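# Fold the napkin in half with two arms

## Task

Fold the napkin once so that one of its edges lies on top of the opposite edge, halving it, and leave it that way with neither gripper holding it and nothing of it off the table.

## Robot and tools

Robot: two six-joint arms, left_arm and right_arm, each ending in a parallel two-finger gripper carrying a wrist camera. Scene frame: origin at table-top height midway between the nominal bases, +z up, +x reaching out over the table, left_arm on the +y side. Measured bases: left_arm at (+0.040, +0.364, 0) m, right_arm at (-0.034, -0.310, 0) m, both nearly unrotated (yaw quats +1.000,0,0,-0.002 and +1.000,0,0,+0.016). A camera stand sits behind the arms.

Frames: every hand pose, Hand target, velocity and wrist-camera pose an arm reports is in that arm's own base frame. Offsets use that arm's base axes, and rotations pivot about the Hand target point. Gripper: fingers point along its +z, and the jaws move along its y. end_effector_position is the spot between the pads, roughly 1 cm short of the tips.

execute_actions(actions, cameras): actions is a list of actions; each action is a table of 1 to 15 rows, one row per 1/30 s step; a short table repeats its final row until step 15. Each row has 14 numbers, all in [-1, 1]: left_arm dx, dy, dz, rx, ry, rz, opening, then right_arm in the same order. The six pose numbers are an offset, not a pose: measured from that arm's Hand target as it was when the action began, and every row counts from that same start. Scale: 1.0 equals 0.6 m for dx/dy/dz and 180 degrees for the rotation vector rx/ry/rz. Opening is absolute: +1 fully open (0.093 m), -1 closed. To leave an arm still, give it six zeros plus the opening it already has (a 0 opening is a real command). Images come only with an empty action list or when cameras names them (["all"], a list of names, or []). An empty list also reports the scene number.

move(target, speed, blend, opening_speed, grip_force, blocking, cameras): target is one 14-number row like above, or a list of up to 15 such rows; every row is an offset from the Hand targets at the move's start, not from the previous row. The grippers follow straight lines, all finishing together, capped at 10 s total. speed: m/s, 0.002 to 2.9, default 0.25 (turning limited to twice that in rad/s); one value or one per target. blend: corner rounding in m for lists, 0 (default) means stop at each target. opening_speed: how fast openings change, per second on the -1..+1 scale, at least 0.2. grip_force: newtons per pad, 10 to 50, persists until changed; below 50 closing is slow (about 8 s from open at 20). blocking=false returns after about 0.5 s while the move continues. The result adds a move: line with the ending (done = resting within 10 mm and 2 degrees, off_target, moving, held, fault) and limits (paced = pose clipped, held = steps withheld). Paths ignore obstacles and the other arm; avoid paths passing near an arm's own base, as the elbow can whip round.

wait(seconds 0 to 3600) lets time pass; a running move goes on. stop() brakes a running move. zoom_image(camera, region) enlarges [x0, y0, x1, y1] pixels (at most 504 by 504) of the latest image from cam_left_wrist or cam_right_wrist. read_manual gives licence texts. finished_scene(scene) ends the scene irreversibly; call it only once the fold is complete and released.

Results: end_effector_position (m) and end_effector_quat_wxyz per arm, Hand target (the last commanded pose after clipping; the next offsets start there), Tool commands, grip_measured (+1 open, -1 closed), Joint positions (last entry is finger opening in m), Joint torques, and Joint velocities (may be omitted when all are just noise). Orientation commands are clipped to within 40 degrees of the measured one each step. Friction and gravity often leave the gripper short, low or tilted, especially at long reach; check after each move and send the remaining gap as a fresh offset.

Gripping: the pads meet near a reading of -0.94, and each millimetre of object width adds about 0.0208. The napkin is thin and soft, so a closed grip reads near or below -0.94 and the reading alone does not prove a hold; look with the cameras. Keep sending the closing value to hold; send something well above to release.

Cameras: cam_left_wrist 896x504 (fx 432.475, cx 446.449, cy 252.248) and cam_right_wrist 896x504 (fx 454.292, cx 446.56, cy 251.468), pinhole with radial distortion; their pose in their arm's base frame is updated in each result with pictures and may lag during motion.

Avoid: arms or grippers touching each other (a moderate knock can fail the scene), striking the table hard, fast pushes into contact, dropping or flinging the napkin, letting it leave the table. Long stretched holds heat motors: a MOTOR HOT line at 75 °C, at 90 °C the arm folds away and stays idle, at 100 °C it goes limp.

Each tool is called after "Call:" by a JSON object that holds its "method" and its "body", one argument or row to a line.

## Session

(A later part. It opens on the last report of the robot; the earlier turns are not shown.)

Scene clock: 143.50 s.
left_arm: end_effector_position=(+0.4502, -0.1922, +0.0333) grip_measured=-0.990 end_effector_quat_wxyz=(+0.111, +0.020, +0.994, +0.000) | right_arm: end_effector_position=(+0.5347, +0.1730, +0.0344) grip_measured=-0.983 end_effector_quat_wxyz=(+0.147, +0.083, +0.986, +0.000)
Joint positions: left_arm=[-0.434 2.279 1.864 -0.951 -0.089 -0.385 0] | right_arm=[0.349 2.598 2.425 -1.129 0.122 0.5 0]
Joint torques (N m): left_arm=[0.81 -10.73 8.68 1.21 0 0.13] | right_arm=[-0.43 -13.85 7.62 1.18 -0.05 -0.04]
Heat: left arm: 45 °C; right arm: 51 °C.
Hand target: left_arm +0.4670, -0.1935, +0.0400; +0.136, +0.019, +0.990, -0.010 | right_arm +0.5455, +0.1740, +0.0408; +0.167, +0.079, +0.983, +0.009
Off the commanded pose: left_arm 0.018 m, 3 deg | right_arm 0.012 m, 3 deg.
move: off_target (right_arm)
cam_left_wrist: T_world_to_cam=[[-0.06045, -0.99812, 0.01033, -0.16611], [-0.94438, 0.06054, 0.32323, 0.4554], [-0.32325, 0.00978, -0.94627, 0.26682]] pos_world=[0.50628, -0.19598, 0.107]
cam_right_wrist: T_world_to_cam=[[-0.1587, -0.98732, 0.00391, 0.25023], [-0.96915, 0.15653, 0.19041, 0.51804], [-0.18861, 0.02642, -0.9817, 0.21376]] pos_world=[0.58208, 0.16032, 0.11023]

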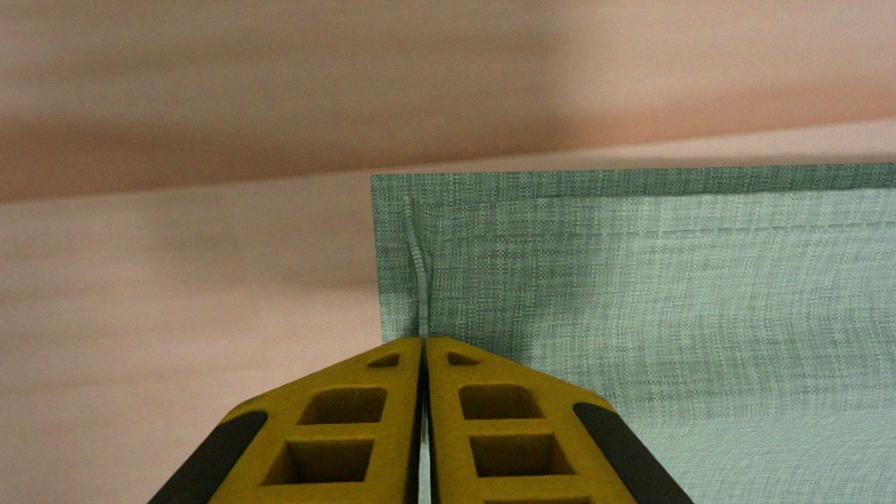

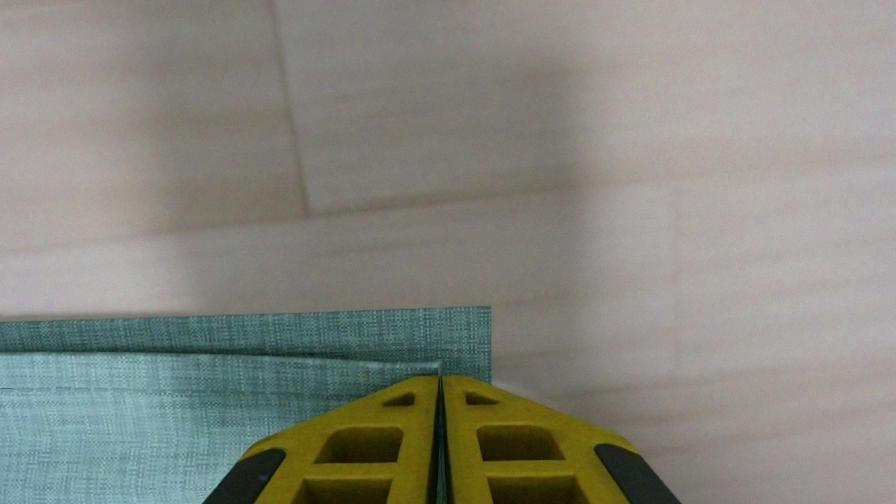

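Call:
{"method": "move", "body": {
  "target": [0.0067, 0.0025, -0.02, 0, 0, 0, -1, 0.005, 0.0008, -0.0113, 0, 0, 0, -1],
  "speed": 0.05,
  "cameras": ["all"]
}}

Scene clock: 146.50 s.
left_arm: end_effector_position=(+0.4565, -0.1910, +0.0240) grip_measured=-0.990 end_effector_quat_wxyz=(+0.115, +0.019, +0.993, -0.001) | right_arm: end_effector_position=(+0.5355, +0.1733, +0.0267) grip_measured=-0.983 end_effector_quat_wxyz=(+0.144, +0.083, +0.986, -0.001)
Joint positions: left_arm=[-0.426 2.302 1.864 -0.92 -0.089 -0.379 0] | right_arm=[0.349 2.613 2.425 -1.119 0.122 0.5 0]
Joint torques (N m): left_arm=[0.64 -10.86 7.88 1.25 0.02 0.13] | right_arm=[-0.53 -13.55 8.44 1.18 -0.05 -0.05]
Heat: left arm: 45 °C; right arm: 52 °C.
Hand target: left_arm +0.4710, -0.1920, +0.0280; +0.136, +0.019, +0.990, -0.010 | right_arm +0.5485, +0.1745, +0.0340; +0.167, +0.079, +0.983, +0.009
Off the commanded pose: left_arm 0.015 m, 3 deg | right_arm 0.015 m, 3 deg.
move: off_target (left_arm, right_arm)
cam_left_wrist: T_world_to_cam=[[-0.05882, -0.9982, 0.01174, -0.16525], [-0.94671, 0.05951, 0.31654, 0.46529], [-0.31666, 0.0075, -0.94851, 0.25668]] pos_world=[0.51205, -0.19456, 0.09812]
cam_right_wrist: T_world_to_cam=[[-0.15864, -0.98731, 0.00695, 0.2505], [-0.96803, 0.15691, 0.19572, 0.5194], [-0.19433, 0.02432, -0.98064, 0.2097]] pos_world=[0.58328, 0.16072, 0.10224]

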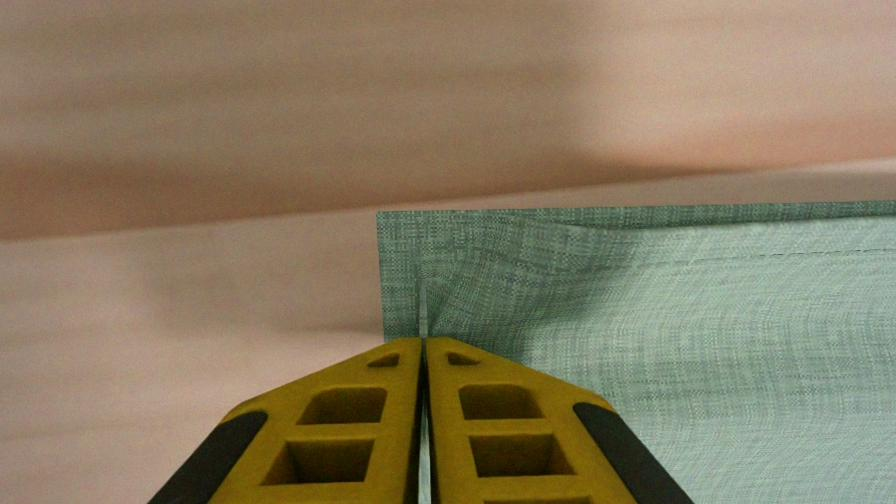

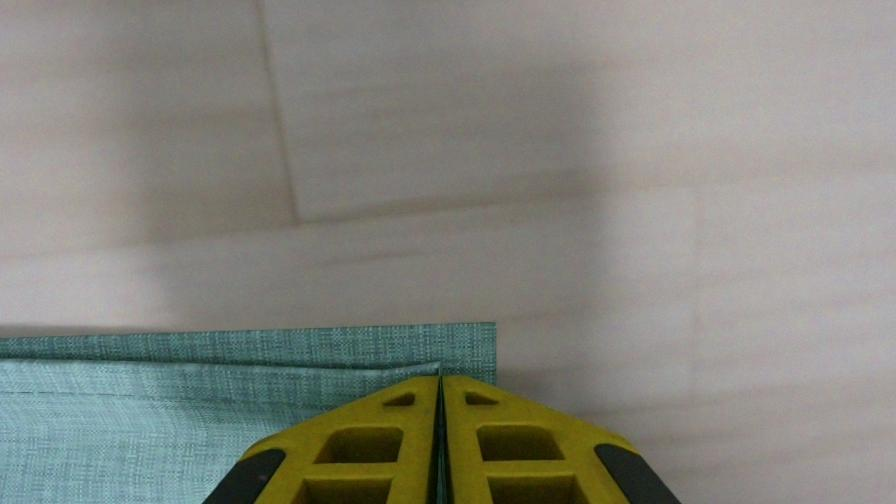

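Call:
{"method": "zoom_image", "body": {
  "camera": "cam_left_wrist",
  "region": [350, 180, 630, 350]
}}

Call:
{"method": "zoom_image", "body": {
  "camera": "cam_right_wrist",
  "region": [300, 290, 540, 440]
}}

Scaled by 1.800 from the camera's image (finer frame: 1280x720).

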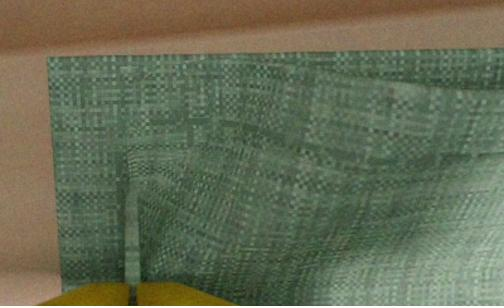

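Scaled by 2.100 from the camera's image (finer frame: 1280x720).

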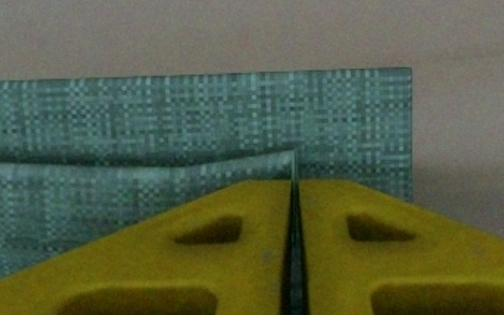

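Call:
{"method": "move", "body": {
  "target": [-0.0133, 0, -0.0067, 0, 0, 0, -1, 0, 0, 0, 0, 0, 0, -1],
  "speed": 0.05,
  "cameras": ["all"]
}}

Scene clock: 148.77 s.
left_arm: end_effector_position=(+0.4541, -0.1899, +0.0152) grip_measured=-0.990 end_effector_quat_wxyz=(+0.113, +0.019, +0.993, +0.000) | right_arm: end_effector_position=(+0.5355, +0.1733, +0.0267) grip_measured=-0.983 end_effector_quat_wxyz=(+0.144, +0.083, +0.986, -0.001)
Joint positions: left_arm=[-0.426 2.302 1.829 -0.888 -0.089 -0.379 0] | right_arm=[0.349 2.613 2.425 -1.119 0.122 0.5 0]
Joint torques (N m): left_arm=[-0.05 -13.23 5.64 1.26 0 0.07] | right_arm=[-0.53 -13.55 8.43 1.18 -0.05 -0.05]
Heat: left arm: 45 °C; right arm: 53 °C.
Hand target: left_arm +0.4630, -0.1920, +0.0240; +0.136, +0.019, +0.990, -0.010 | right_arm +0.5485, +0.1745, +0.0340; +0.167, +0.079, +0.983, +0.009
Off the commanded pose: left_arm 0.013 m, 3 deg | right_arm 0.015 m, 3 deg.
move: off_target (left_arm)
cam_left_wrist: T_world_to_cam=[[-0.05881, -0.99821, 0.01064, -0.16419], [-0.94583, 0.05912, 0.31923, 0.46524], [-0.31929, 0.00871, -0.94762, 0.24892]] pos_world=[0.50986, -0.19357, 0.08911]
cam_right_wrist: T_world_to_cam=[[-0.15864, -0.98731, 0.00695, 0.2505], [-0.96803, 0.15691, 0.19572, 0.5194], [-0.19433, 0.02432, -0.98064, 0.2097]] pos_world=[0.58328, 0.16072, 0.10224]

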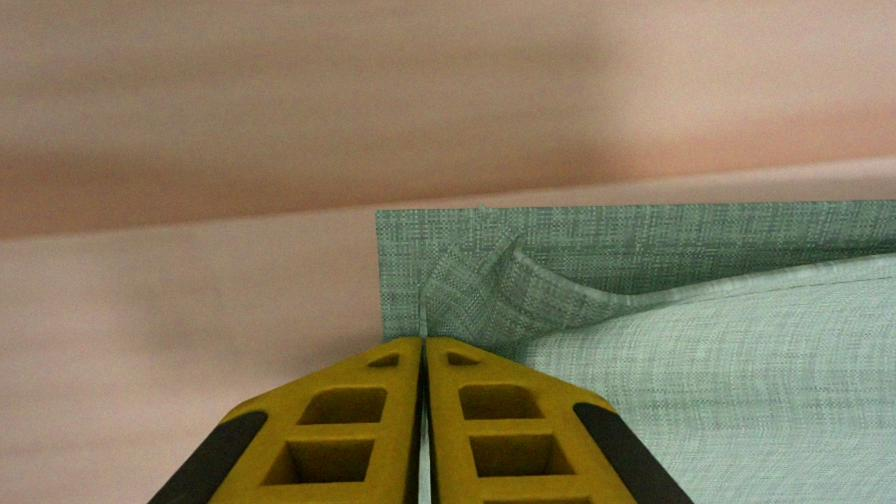

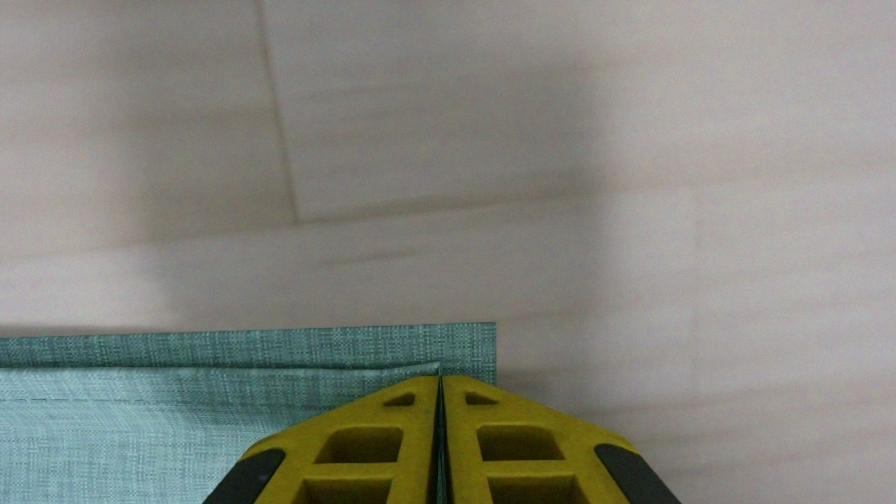

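Call:
{"method": "move", "body": {
  "target": [0, 0, 0.075, 0, 0, 0, -1, 0, 0, 0, 0, 0, 0, -1],
  "speed": 0.08,
  "cameras": ["all"]
}}

Scene clock: 152.57 s.
left_arm: end_effector_position=(+0.4538, -0.1897, +0.0348) grip_measured=-0.990 end_effector_quat_wxyz=(+0.105, +0.019, +0.994, +0.003) | right_arm: end_effector_position=(+0.5355, +0.1733, +0.0267) grip_measured=-0.983 end_effector_quat_wxyz=(+0.144, +0.083, +0.986, -0.001)
Joint positions: left_arm=[-0.426 2.302 1.911 -0.989 -0.089 -0.379 0] | right_arm=[0.349 2.613 2.425 -1.119 0.122 0.5 0]
Joint torques (N m): left_arm=[-0.06 -16.16 9.43 0.56 0 0.07] | right_arm=[-0.54 -13.55 8.46 1.17 -0.05 -0.06]
Heat: left arm: 45 °C; right arm: 53 °C.
Hand target: left_arm +0.4630, -0.1920, +0.0690; +0.136, +0.019, +0.990, -0.010 | right_arm +0.5485, +0.1745, +0.0340; +0.167, +0.079, +0.983, +0.009
Off the commanded pose: left_arm 0.036 m, 4 deg | right_arm 0.015 m, 3 deg.
move: off_target (left_arm)
cam_left_wrist: T_world_to_cam=[[-0.0587, -0.99827, 0.00398, -0.16401], [-0.94033, 0.05663, 0.33552, 0.45517], [-0.33517, 0.01595, -0.94202, 0.27581]] pos_world=[0.51083, -0.1939, 0.10776]
cam_right_wrist: T_world_to_cam=[[-0.15864, -0.98731, 0.00695, 0.2505], [-0.96803, 0.15691, 0.19572, 0.5194], [-0.19433, 0.02432, -0.98064, 0.2097]] pos_world=[0.58328, 0.16072, 0.10224]

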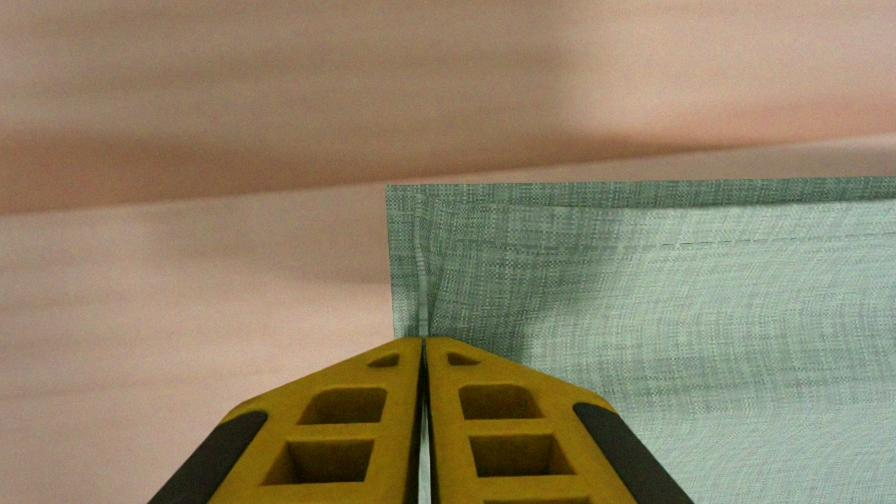

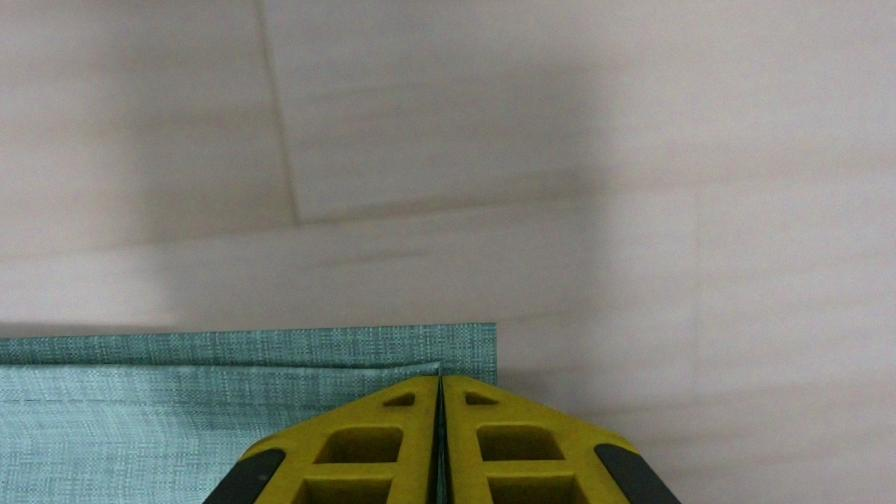

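Call:
{"method": "move", "body": {
  "target": [-0.0167, 0, 0.0167, 0, 0, 0, -1, 0, 0, 0, 0, 0, 0, -1],
  "speed": 0.08,
  "cameras": ["cam_left_wrist"]
}}

Scene clock: 154.57 s.
left_arm: end_effector_position=(+0.4512, -0.1927, +0.0471) grip_measured=-0.990 end_effector_quat_wxyz=(+0.111, +0.023, +0.994, +0.000) | right_arm: end_effector_position=(+0.5355, +0.1733, +0.0267) grip_measured=-0.983 end_effector_quat_wxyz=(+0.144, +0.083, +0.986, -0.001)
Joint positions: left_arm=[-0.434 2.275 1.911 -1.003 -0.089 -0.379 0] | right_arm=[0.349 2.613 2.425 -1.119 0.122 0.5 0]
Joint torques (N m): left_arm=[-0.27 -17.31 6.95 0.6 -0.03 -0.03] | right_arm=[-0.53 -13.55 8.44 1.17 -0.05 -0.05]
Heat: left arm: 46 °C; right arm: 54 °C.
Hand target: left_arm +0.4530, -0.1920, +0.0790; +0.136, +0.019, +0.990, -0.010 | right_arm +0.5485, +0.1745, +0.0340; +0.167, +0.079, +0.983, +0.009
Off the commanded pose: left_arm 0.032 m, 3 deg | right_arm 0.015 m, 3 deg.
move: off_target (left_arm)
cam_left_wrist: T_world_to_cam=[[-0.06645, -0.99775, 0.00899, -0.16384], [-0.94399, 0.06579, 0.32335, 0.45276], [-0.32321, 0.013, -0.94624, 0.28082]] pos_world=[0.50728, -0.1969, 0.1208]

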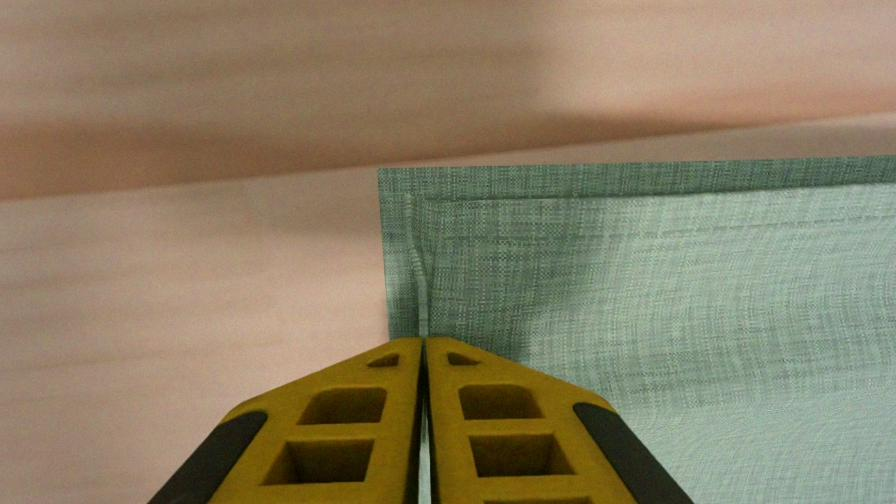

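Call:
{"method": "move", "body": {
  "target": [0.0043, 0, -0.0877, 0, 0, 0, -1, 0, 0, 0, 0, 0, 0, -1],
  "speed": 0.06,
  "cameras": ["all"]
}}

Scene clock: 157.43 s.
left_arm: end_effector_position=(+0.4474, -0.1909, +0.0170) grip_measured=-0.990 end_effector_quat_wxyz=(+0.114, +0.023, +0.993, -0.001) | right_arm: end_effector_position=(+0.5355, +0.1733, +0.0267) grip_measured=-0.983 end_effector_quat_wxyz=(+0.144, +0.083, +0.986, -0.001)
Joint positions: left_arm=[-0.434 2.275 1.789 -0.874 -0.089 -0.379 0] | right_arm=[0.349 2.613 2.425 -1.119 0.122 0.5 0]
Joint torques (N m): left_arm=[-0.05 -13.3 5.59 1.22 -0.02 -0.01] | right_arm=[-0.53 -13.55 8.44 1.17 -0.05 -0.05]
Heat: left arm: 46 °C; right arm: 54 °C.
Hand target: left_arm +0.4556, -0.1920, +0.0264; +0.136, +0.019, +0.990, -0.010 | right_arm +0.5485, +0.1745, +0.0340; +0.167, +0.079, +0.983, +0.009
Off the commanded pose: left_arm 0.013 m, 3 deg | right_arm 0.015 m, 3 deg.
move: off_target (left_arm)
cam_left_wrist: T_world_to_cam=[[-0.06645, -0.99773, 0.01115, -0.16204], [-0.9458, 0.06654, 0.31787, 0.45973], [-0.31789, 0.01058, -0.94807, 0.24824]] pos_world=[0.50295, -0.19489, 0.09102]
cam_right_wrist: T_world_to_cam=[[-0.15864, -0.98731, 0.00695, 0.2505], [-0.96803, 0.15691, 0.19572, 0.5194], [-0.19433, 0.02432, -0.98064, 0.2097]] pos_world=[0.58328, 0.16072, 0.10224]

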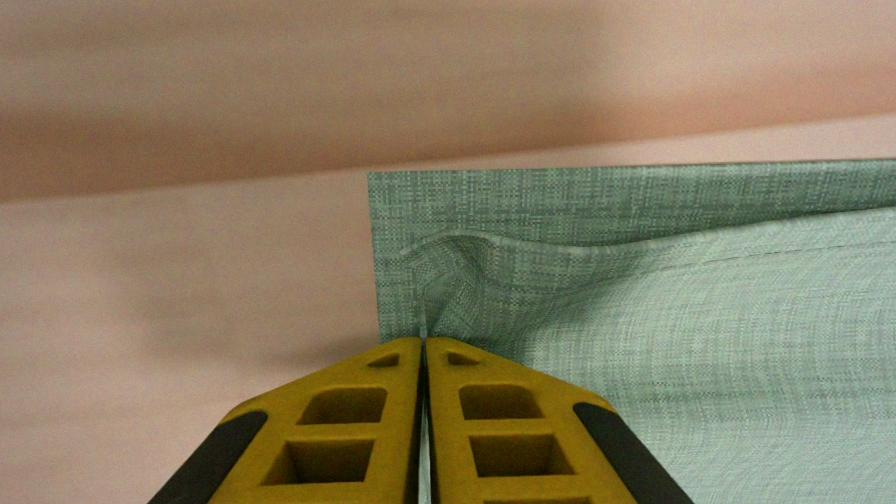

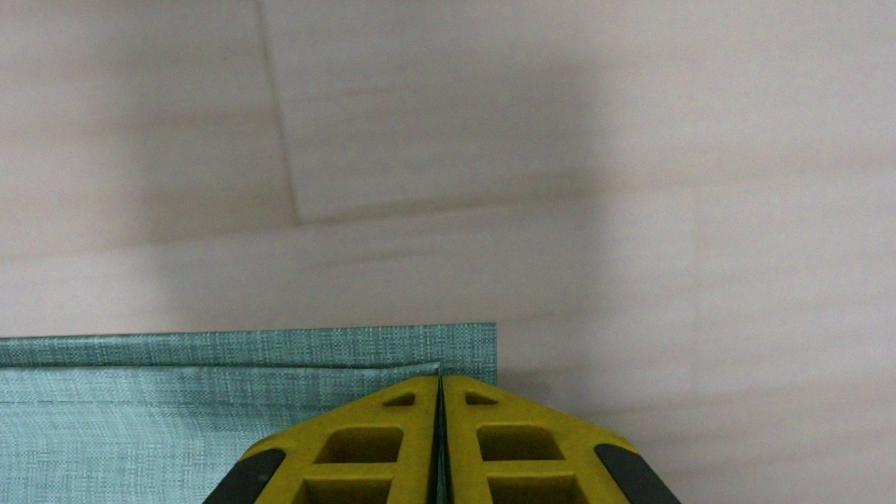

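Call:
{"method": "zoom_image", "body": {
  "camera": "cam_left_wrist",
  "region": [350, 150, 690, 350]
}}

Scaled by 1.482 from the camera's image (finer frame: 1280x720).

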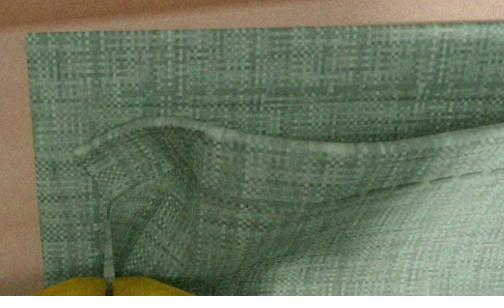

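Call:
{"method": "move", "body": {
  "target": [
    [0, 0.01, 0.07, 0, 0, 0, -1, 0, 0, 0, 0, 0, 0, -1]
  ],
  "speed": 0.08,
  "cameras": ["cam_left_wrist"]
}}

Scene clock: 164.27 s.
left_arm: end_effector_position=(+0.4437, -0.1868, +0.0276) grip_measured=-0.990 end_effector_quat_wxyz=(+0.099, +0.021, +0.995, +0.006) | right_arm: end_effector_position=(+0.5359, +0.1734, +0.0268) grip_measured=-0.983 end_effector_quat_wxyz=(+0.145, +0.083, +0.986, -0.001)
Joint positions: left_arm=[-0.43 2.275 1.838 -0.955 -0.089 -0.379 0] | right_arm=[0.349 2.613 2.425 -1.118 0.122 0.5 0]
Joint torques (N m): left_arm=[0.73 -17.33 9.35 0.52 0.01 0.12] | right_arm=[-0.53 -13.55 8.44 1.16 -0.05 -0.05]
Heat: left arm: 46 °C; right arm: 55 °C.
Hand target: left_arm +0.4556, -0.1860, +0.0684; +0.136, +0.019, +0.990, -0.010 | right_arm +0.5485, +0.1745, +0.0340; +0.167, +0.079, +0.983, +0.009
Off the commanded pose: left_arm 0.043 m, 5 deg | right_arm 0.015 m, 3 deg.
move: off_target (left_arm)
cam_left_wrist: T_world_to_cam=[[-0.06177, -0.99809, -0.00037, -0.16015], [-0.93634, 0.05782, 0.3463, 0.44611], [-0.34562, 0.02173, -0.93812, 0.27125]] pos_world=[0.50157, -0.19153, 0.09992]

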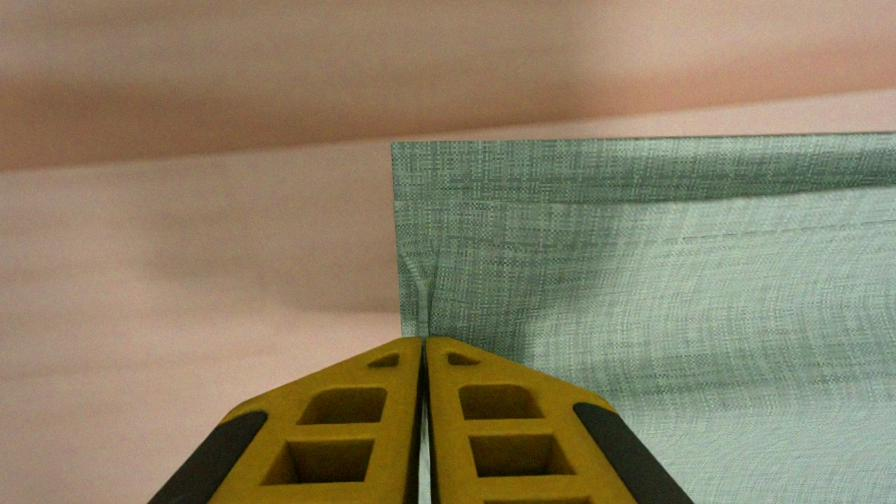

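Call:
{"method": "zoom_image", "body": {
  "camera": "cam_left_wrist",
  "region": [370, 120, 690, 350]
}}

Scaled by 1.575 from the camera's image (finer frame: 1280x720).

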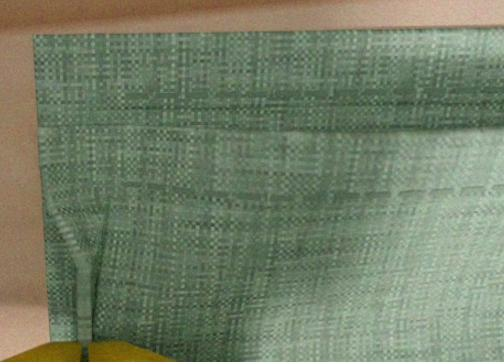

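Call:
{"method": "move", "body": {
  "target": [0.0133, 0.006, 0.05, 0, 0, 0, -1, 0, 0, 0, 0, 0, 0, -1],
  "speed": 0.08,
  "cameras": ["cam_left_wrist"]
}}

Scene clock: 168.03 s.
left_arm: end_effector_position=(+0.4556, -0.1856, +0.0686) grip_measured=-0.990 end_effector_quat_wxyz=(+0.110, +0.020, +0.994, +0.000) | right_arm: end_effector_position=(+0.5361, +0.1738, +0.0269) grip_measured=-0.983 end_effector_quat_wxyz=(+0.145, +0.083, +0.986, +0.000)
Joint positions: left_arm=[-0.416 2.275 1.997 -1.09 -0.085 -0.367 0] | right_arm=[0.349 2.613 2.425 -1.116 0.121 0.5 0]
Joint torques (N m): left_arm=[0.79 -15.16 9.5 0.58 0 0.14] | right_arm=[-0.53 -13.52 8.47 1.15 -0.04 -0.06]
Heat: left arm: 47 °C; right arm: 55 °C.
Hand target: left_arm +0.4636, -0.1824, +0.0984; +0.136, +0.019, +0.990, -0.010 | right_arm +0.5485, +0.1745, +0.0340; +0.167, +0.079, +0.983, +0.009
Off the commanded pose: left_arm 0.031 m, 3 deg | right_arm 0.014 m, 3 deg.
move: off_target (left_arm)
cam_left_wrist: T_world_to_cam=[[-0.06093, -0.99809, 0.00997, -0.15934], [-0.94332, 0.06085, 0.32627, 0.44804], [-0.32626, 0.01048, -0.94522, 0.3033]] pos_world=[0.51189, -0.18948, 0.14209]

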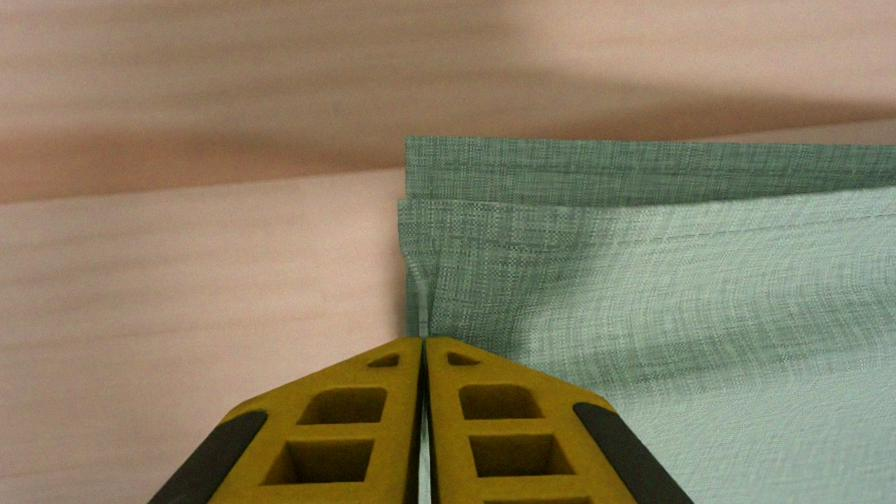

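Call:
{"method": "move", "body": {
  "target": [-0.012, -0.0127, -0.12, 0, 0, 0, -1, 0, 0, 0, 0, 0, 0, -1],
  "speed": 0.06,
  "cameras": ["cam_left_wrist"]
}}

Scene clock: 170.97 s.
left_arm: end_effector_position=(+0.4480, -0.1882, +0.0165) grip_measured=-0.990 end_effector_quat_wxyz=(+0.112, +0.025, +0.993, -0.002) | right_arm: end_effector_position=(+0.5361, +0.1738, +0.0269) grip_measured=-0.983 end_effector_quat_wxyz=(+0.145, +0.083, +0.986, +0.000)
Joint positions: left_arm=[-0.426 2.275 1.787 -0.874 -0.083 -0.367 0] | right_arm=[0.349 2.613 2.425 -1.116 0.121 0.5 0]
Joint torques (N m): left_arm=[-0.32 -13.35 5.61 1.21 -0.06 -0.05] | right_arm=[-0.53 -13.53 8.47 1.15 -0.03 -0.05]
Heat: left arm: 47 °C; right arm: 55 °C.
Hand target: left_arm +0.4564, -0.1900, +0.0264; +0.136, +0.019, +0.990, -0.010 | right_arm +0.5485, +0.1745, +0.0340; +0.167, +0.079, +0.983, +0.009
Off the commanded pose: left_arm 0.013 m, 3 deg | right_arm 0.014 m, 3 deg.
move: off_target (left_arm)
cam_left_wrist: T_world_to_cam=[[-0.07202, -0.99731, 0.01352, -0.15681], [-0.94418, 0.07254, 0.32135, 0.46067], [-0.32147, 0.01038, -0.94686, 0.24948]] pos_world=[0.50387, -0.1924, 0.09031]

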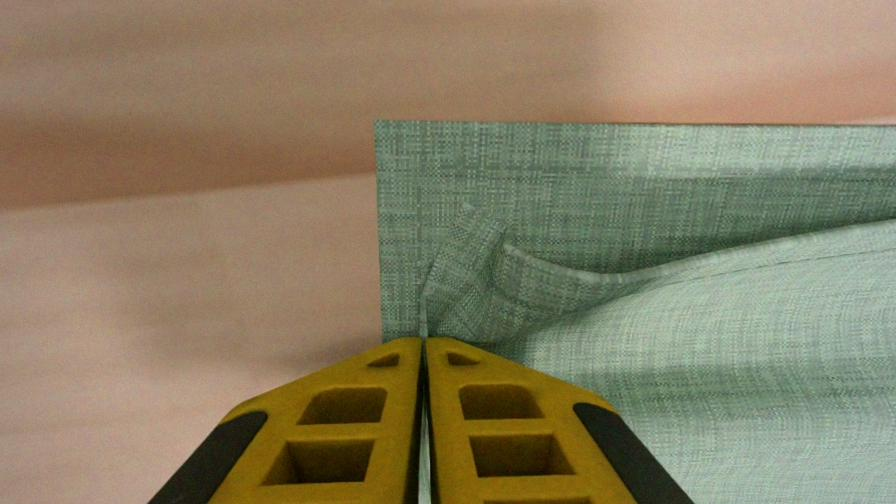

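Call:
{"method": "execute_actions", "body": {
  "actions": []
}}

Scene clock: 171.97 s.
left_arm: end_effector_position=(+0.4480, -0.1882, +0.0165) grip_measured=-0.990 end_effector_quat_wxyz=(+0.112, +0.025, +0.993, -0.002) | right_arm: end_effector_position=(+0.5361, +0.1738, +0.0269) grip_measured=-0.983 end_effector_quat_wxyz=(+0.145, +0.083, +0.986, +0.000)
Joint positions: left_arm=[-0.426 2.275 1.787 -0.874 -0.083 -0.367 0] | right_arm=[0.349 2.613 2.425 -1.116 0.121 0.5 0]
Joint velocities: within noise
Joint torques (N m): left_arm=[-0.32 -13.35 5.61 1.22 -0.06 -0.06] | right_arm=[-0.53 -13.52 8.47 1.15 -0.03 -0.05]
Heat: left arm: 47 °C; right arm: 55 °C.
Hand target: left_arm +0.4564, -0.1900, +0.0264; +0.136, +0.019, +0.990, -0.010 | right_arm +0.5485, +0.1745, +0.0340; +0.167, +0.079, +0.983, +0.009
Tool commands: left_gripper/opening=-1.0 right_gripper/opening=-1.0
Off the commanded pose: left_arm 0.013 m, 3 deg | right_arm 0.014 m, 3 deg.
camera_calibration:
cam_left_wrist: T_world_to_cam=[[-0.07202, -0.99731, 0.01352, -0.15681], [-0.94418, 0.07254, 0.32135, 0.46067], [-0.32147, 0.01038, -0.94686, 0.24948]] pos_world=[0.50387, -0.1924, 0.09031]
cam_right_wrist: T_world_to_cam=[[-0.15823, -0.98739, 0.00417, 0.25092], [-0.96855, 0.15603, 0.1938, 0.52035], [-0.19201, 0.02663, -0.98103, 0.20827]] pos_world=[0.58368, 0.16102, 0.10243]

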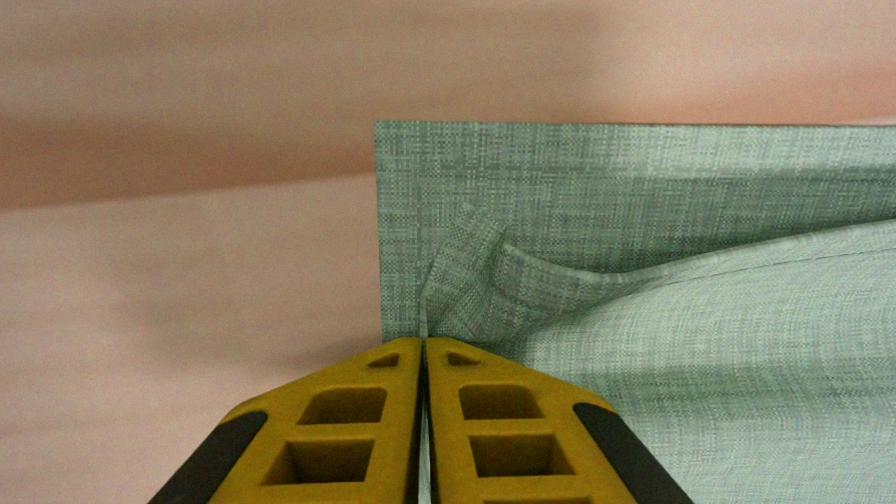

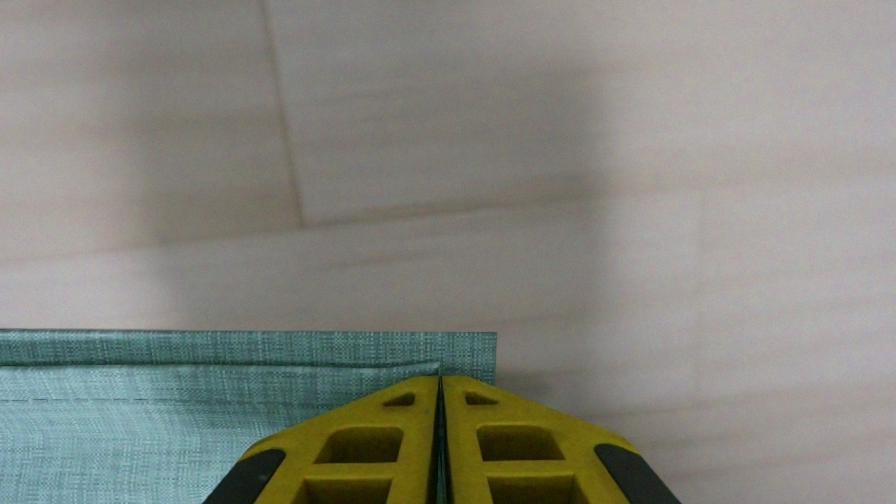

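Call:
{"method": "move", "body": {
  "target": [
    [0.0258, 0.0098, 0.08, 0, 0, 0, -1, 0, 0, 0, 0, 0, 0, -1],
    [0.0362, 0.0058, 0.0848, -0.0005, -0.0133, 0, -1, 0, 0, 0, 0, 0, 0, -1]
  ],
  "speed": 0.08,
  "cameras": ["cam_left_wrist"]
}}

Scene clock: 182.50 s.
left_arm: end_effector_position=(+0.4650, -0.1875, +0.0642) grip_measured=-0.990 end_effector_quat_wxyz=(+0.128, +0.018, +0.992, -0.008) | right_arm: end_effector_position=(+0.5361, +0.1738, +0.0269) grip_measured=-0.983 end_effector_quat_wxyz=(+0.145, +0.083, +0.986, +0.000)
Joint positions: left_arm=[-0.411 2.275 1.971 -1.023 -0.083 -0.364 0] | right_arm=[0.349 2.613 2.425 -1.116 0.121 0.5 0]
Joint torques (N m): left_arm=[0.24 -12.48 8.17 1.18 -0.17 0.13] | right_arm=[-0.53 -13.52 8.47 1.14 -0.03 -0.05]
Heat: left arm: 47 °C; right arm: 56 °C.
Hand target: left_arm +0.4781, -0.1866, +0.0773; +0.157, +0.019, +0.987, -0.010 | right_arm +0.5485, +0.1745, +0.0340; +0.167, +0.079, +0.983, +0.009
Off the commanded pose: left_arm 0.019 m, 3 deg | right_arm 0.014 m, 3 deg.
move: off_target (left_arm)
cam_left_wrist: T_world_to_cam=[[-0.06024, -0.99787, 0.02498, -0.16186], [-0.9549, 0.0649, 0.28976, 0.46698], [-0.29076, -0.0064, -0.95677, 0.28333]] pos_world=[0.51855, -0.19001, 0.13981]

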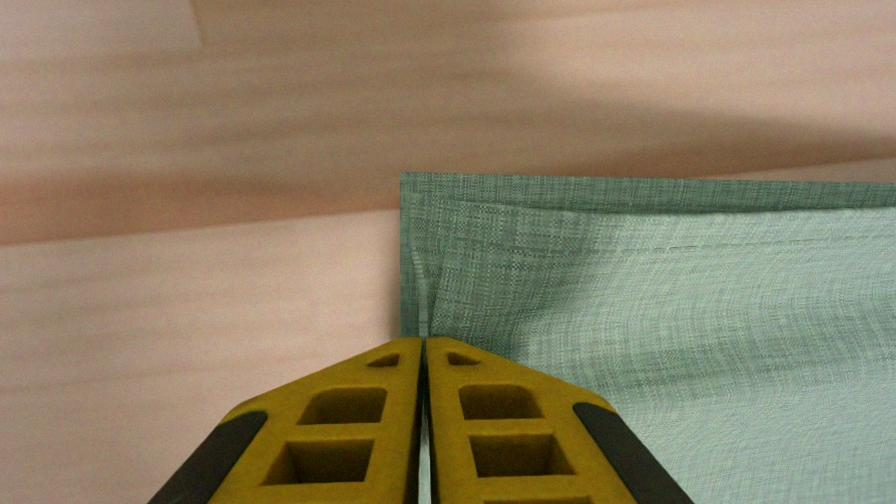

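Call:
{"method": "move", "body": {
  "target": [
    [-0.0012, 0.0005, -0.0587, -0.0003, -0.0067, 0, -1, 0, 0, 0, 0, 0, 0, -1],
    [-0.0135, 0.0053, -0.0837, 0, 0, 0, -1, 0, 0, 0, 0, 0, 0, -1]
  ],
  "speed": 0.06,
  "cameras": ["all"]
}}

Scene clock: 186.37 s.
left_arm: end_effector_position=(+0.4599, -0.1853, +0.0181) grip_measured=-0.990 end_effector_quat_wxyz=(+0.132, +0.018, +0.991, -0.009) | right_arm: end_effector_position=(+0.5361, +0.1738, +0.0269) grip_measured=-0.983 end_effector_quat_wxyz=(+0.145, +0.083, +0.986, +0.000)
Joint positions: left_arm=[-0.411 2.275 1.784 -0.828 -0.083 -0.364 0] | right_arm=[0.349 2.613 2.425 -1.116 0.121 0.5 0]
Joint torques (N m): left_arm=[0.18 -12.97 5.79 1.33 -0.17 0.13] | right_arm=[-0.53 -13.52 8.49 1.15 -0.03 -0.06]
Heat: left arm: 47 °C; right arm: 56 °C.
Hand target: left_arm +0.4700, -0.1834, +0.0271; +0.157, +0.019, +0.987, -0.010 | right_arm +0.5485, +0.1745, +0.0340; +0.167, +0.079, +0.983, +0.009
Off the commanded pose: left_arm 0.014 m, 3 deg | right_arm 0.014 m, 3 deg.
move: off_target (left_arm)
cam_left_wrist: T_world_to_cam=[[-0.06041, -0.99779, 0.02759, -0.1588], [-0.95691, 0.06576, 0.28283, 0.47653], [-0.28402, -0.00932, -0.95877, 0.23419]] pos_world=[0.51292, -0.1876, 0.09413]
cam_right_wrist: T_world_to_cam=[[-0.15823, -0.98739, 0.00417, 0.25092], [-0.96855, 0.15603, 0.1938, 0.52035], [-0.19201, 0.02663, -0.98103, 0.20827]] pos_world=[0.58368, 0.16102, 0.10243]

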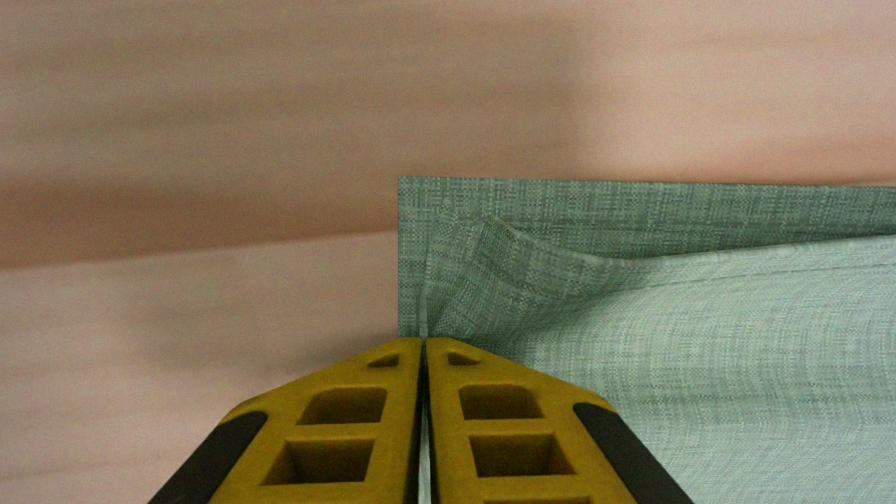

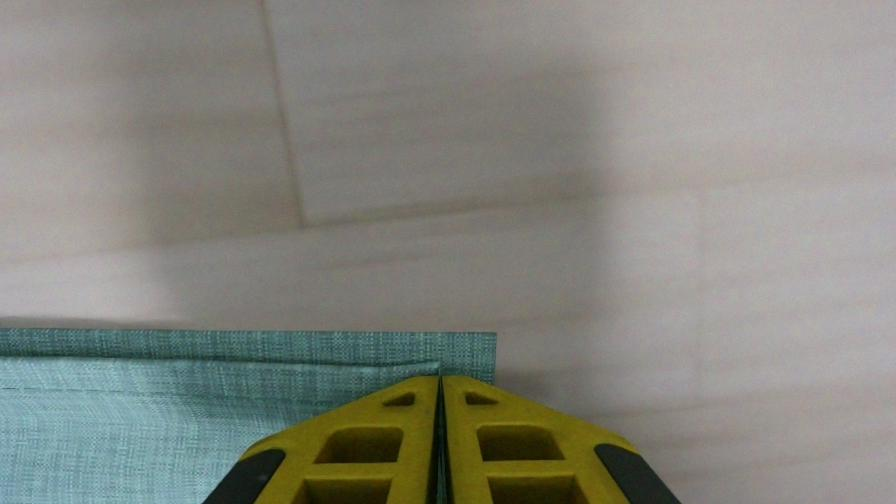

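Call:
{"method": "zoom_image", "body": {
  "camera": "cam_left_wrist",
  "region": [370, 150, 710, 350]
}}

Scaled by 1.482 from the camera's image (finer frame: 1280x720).

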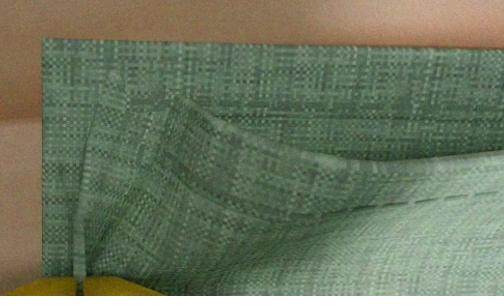

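Call:
{"method": "move", "body": {
  "target": [0, 0, 0, 0, 0, 0, -0.3, 0, 0, 0, 0, 0, 0, -0.3],
  "opening_speed": 0.4,
  "cameras": ["all"]
}}

Scene clock: 190.13 s.
left_arm: end_effector_position=(+0.4602, -0.1846, +0.0181) grip_measured=-0.302 end_effector_quat_wxyz=(+0.132, +0.018, +0.991, -0.009) | right_arm: end_effector_position=(+0.5367, +0.1721, +0.0269) grip_measured=-0.303 end_effector_quat_wxyz=(+0.145, +0.084, +0.986, +0.000)
Joint positions: left_arm=[-0.41 2.275 1.784 -0.828 -0.083 -0.364 0.031] | right_arm=[0.346 2.613 2.425 -1.116 0.121 0.5 0.031]
Joint torques (N m): left_arm=[0.17 -12.98 5.79 1.33 -0.17 0.13] | right_arm=[-0.49 -13.53 8.47 1.14 -0.03 -0.06]
Heat: left arm: 47 °C; right arm: 56 °C.
Hand target: left_arm +0.4700, -0.1834, +0.0271; +0.157, +0.019, +0.987, -0.010 | right_arm +0.5485, +0.1745, +0.0340; +0.167, +0.079, +0.983, +0.009
Off the commanded pose: left_arm 0.013 m, 3 deg | right_arm 0.014 m, 3 deg.
move: done
cam_left_wrist: T_world_to_cam=[[-0.05896, -0.99788, 0.02756, -0.15873], [-0.95702, 0.06435, 0.28281, 0.47656], [-0.28398, -0.0097, -0.95878, 0.23419]] pos_world=[0.51322, -0.18679, 0.09413]
cam_right_wrist: T_world_to_cam=[[-0.16129, -0.9869, 0.00417, 0.25093], [-0.96808, 0.15904, 0.19374, 0.52036], [-0.19186, 0.02721, -0.98104, 0.20824]] pos_world=[0.58417, 0.15922, 0.10243]

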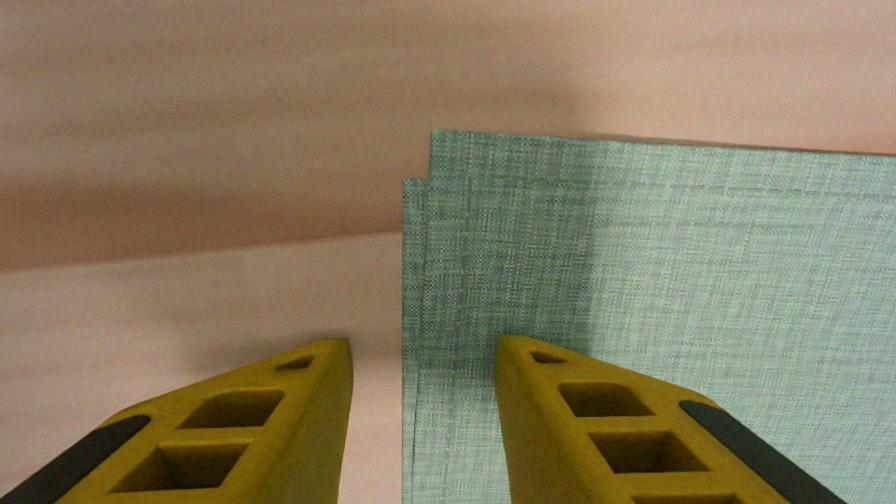

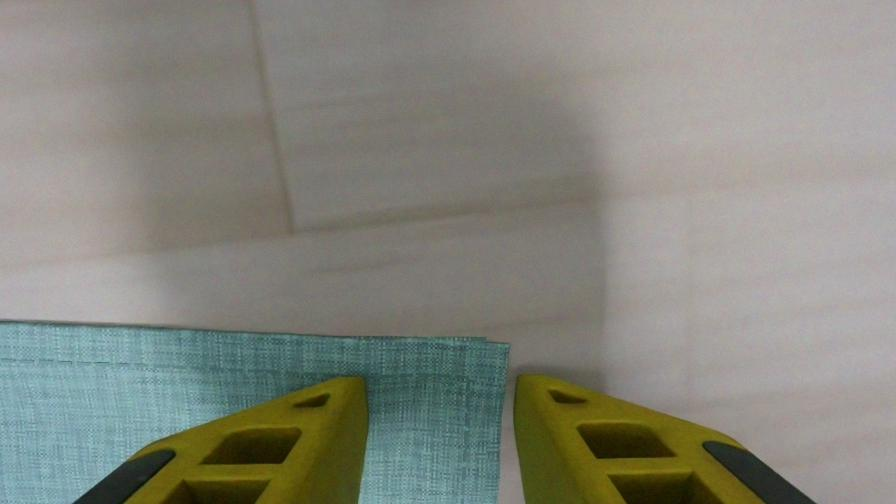

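Call:
{"method": "zoom_image", "body": {
  "camera": "cam_right_wrist",
  "region": [360, 300, 560, 504]
}}

Call:
{"method": "zoom_image", "body": {
  "camera": "cam_left_wrist",
  "region": [370, 100, 630, 340]
}}

Scaled by 2.471 from the camera's image (finer frame: 1280x720).

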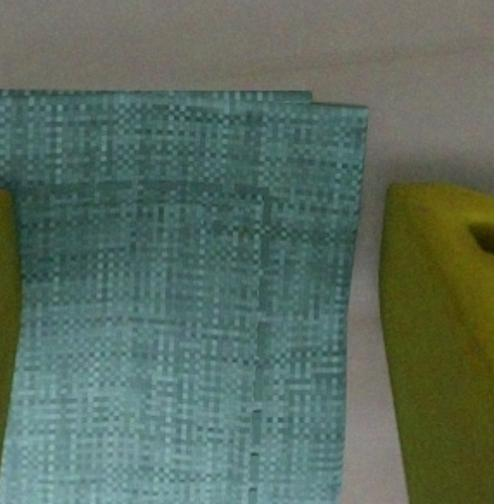

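Scaled by 1.938 from the camera's image (finer frame: 1280x720).

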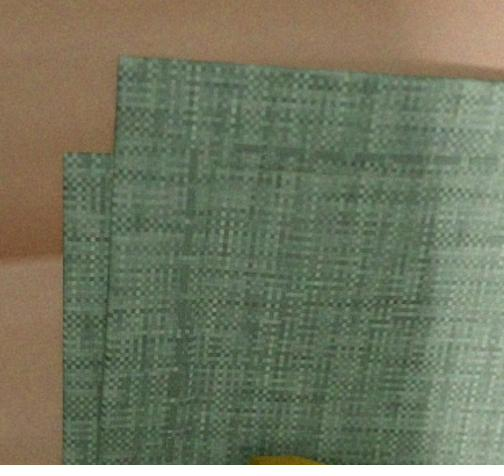

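Call:
{"method": "move", "body": {
  "target": [
    [0.0122, -0.0233, 0.08, 0, 0, 0, -0.3, 0, 0, 0.1, 0, 0, 0, -0.3],
    [0.0122, -0.0233, 0.08, 0, 0, 0, -0.4, -0.0333, 0, 0.1833, 0, 0, 0, -0.3]
  ],
  "speed": 0.1,
  "cameras": ["all"]
}}

Scene clock: 200.50 s.
left_arm: end_effector_position=(+0.4710, -0.1975, +0.0675) grip_measured=-0.399 end_effector_quat_wxyz=(+0.147, +0.024, +0.989, -0.016) | right_arm: end_effector_position=(+0.5320, +0.1714, +0.1118) grip_measured=-0.303 end_effector_quat_wxyz=(+0.168, +0.085, +0.982, +0.011)
Joint positions: left_arm=[-0.425 2.275 1.974 -0.986 -0.085 -0.364 0.026] | right_arm=[0.348 2.656 2.842 -1.439 0.121 0.5 0.031]
Joint torques (N m): left_arm=[-0.38 -10.88 9.77 0.79 -0.22 -0.06] | right_arm=[0.32 -17.91 8.05 0.68 0.01 0.01]
Heat: left arm: 47 °C; right arm: 57 °C.
Hand target: left_arm +0.4773, -0.1974, +0.0751; +0.157, +0.019, +0.987, -0.010 | right_arm +0.5285, +0.1745, +0.1440; +0.167, +0.079, +0.983, +0.009
Off the commanded pose: left_arm 0.010 m, 1 deg | right_arm 0.033 m, 1 deg.
elbow stopped short (right arm): the move would have taken joint 3 (elbow) straighter than the controller allows.
move: off_target (right_arm)
cam_left_wrist: T_world_to_cam=[[-0.0748, -0.9965, 0.03728, -0.16528], [-0.96398, 0.08182, 0.25306, 0.48251], [-0.25523, -0.01701, -0.96673, 0.27005]] pos_world=[0.52169, -0.19959, 0.14513]
cam_right_wrist: T_world_to_cam=[[-0.15935, -0.98699, -0.02122, 0.25097], [-0.97672, 0.15449, 0.14886, 0.50994], [-0.14364, 0.04445, -0.98863, 0.26291]] pos_world=[0.57582, 0.15724, 0.18934]

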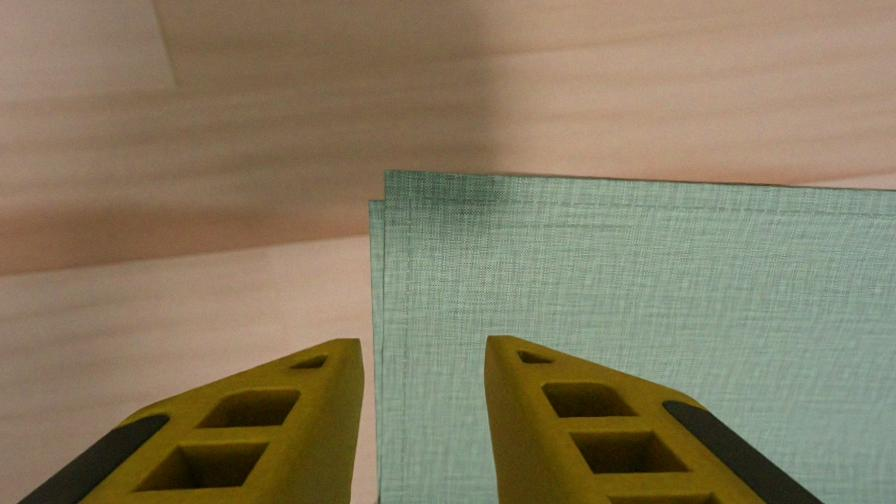

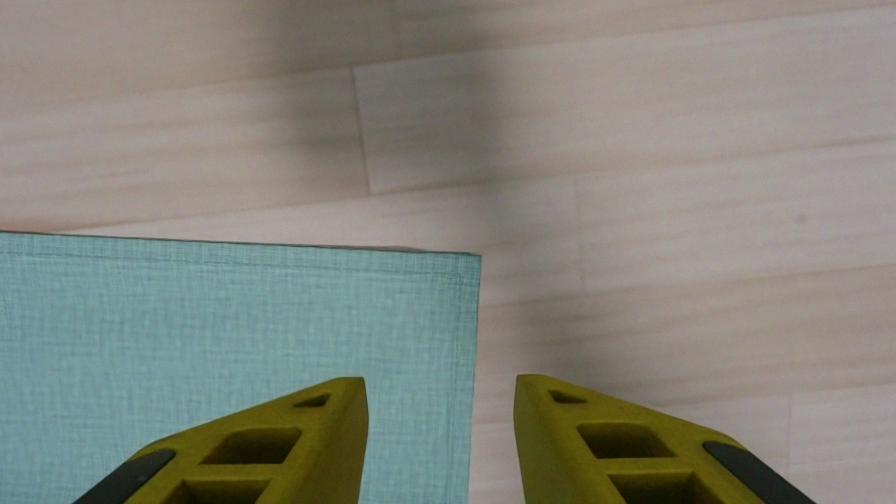

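Call:
{"method": "zoom_image", "body": {
  "camera": "cam_right_wrist",
  "region": [380, 220, 520, 360]
}}

Call:
{"method": "zoom_image", "body": {
  "camera": "cam_left_wrist",
  "region": [350, 150, 550, 350]
}}

Scaled by 3.600 from the camera's image (finer frame: 1280x720).

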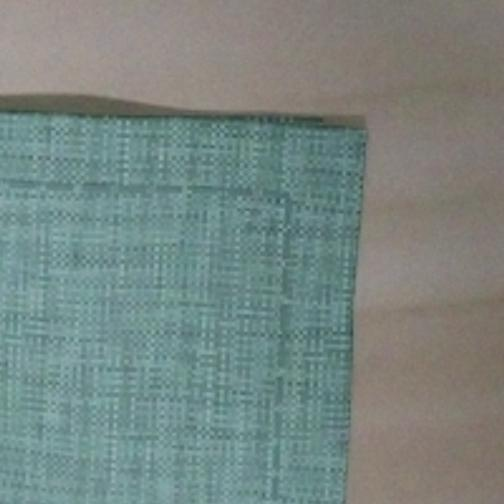

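Scaled by 2.520 from the camera's image (finer frame: 1280x720).

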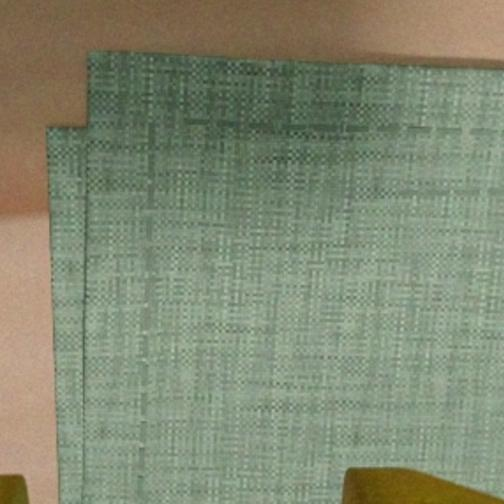

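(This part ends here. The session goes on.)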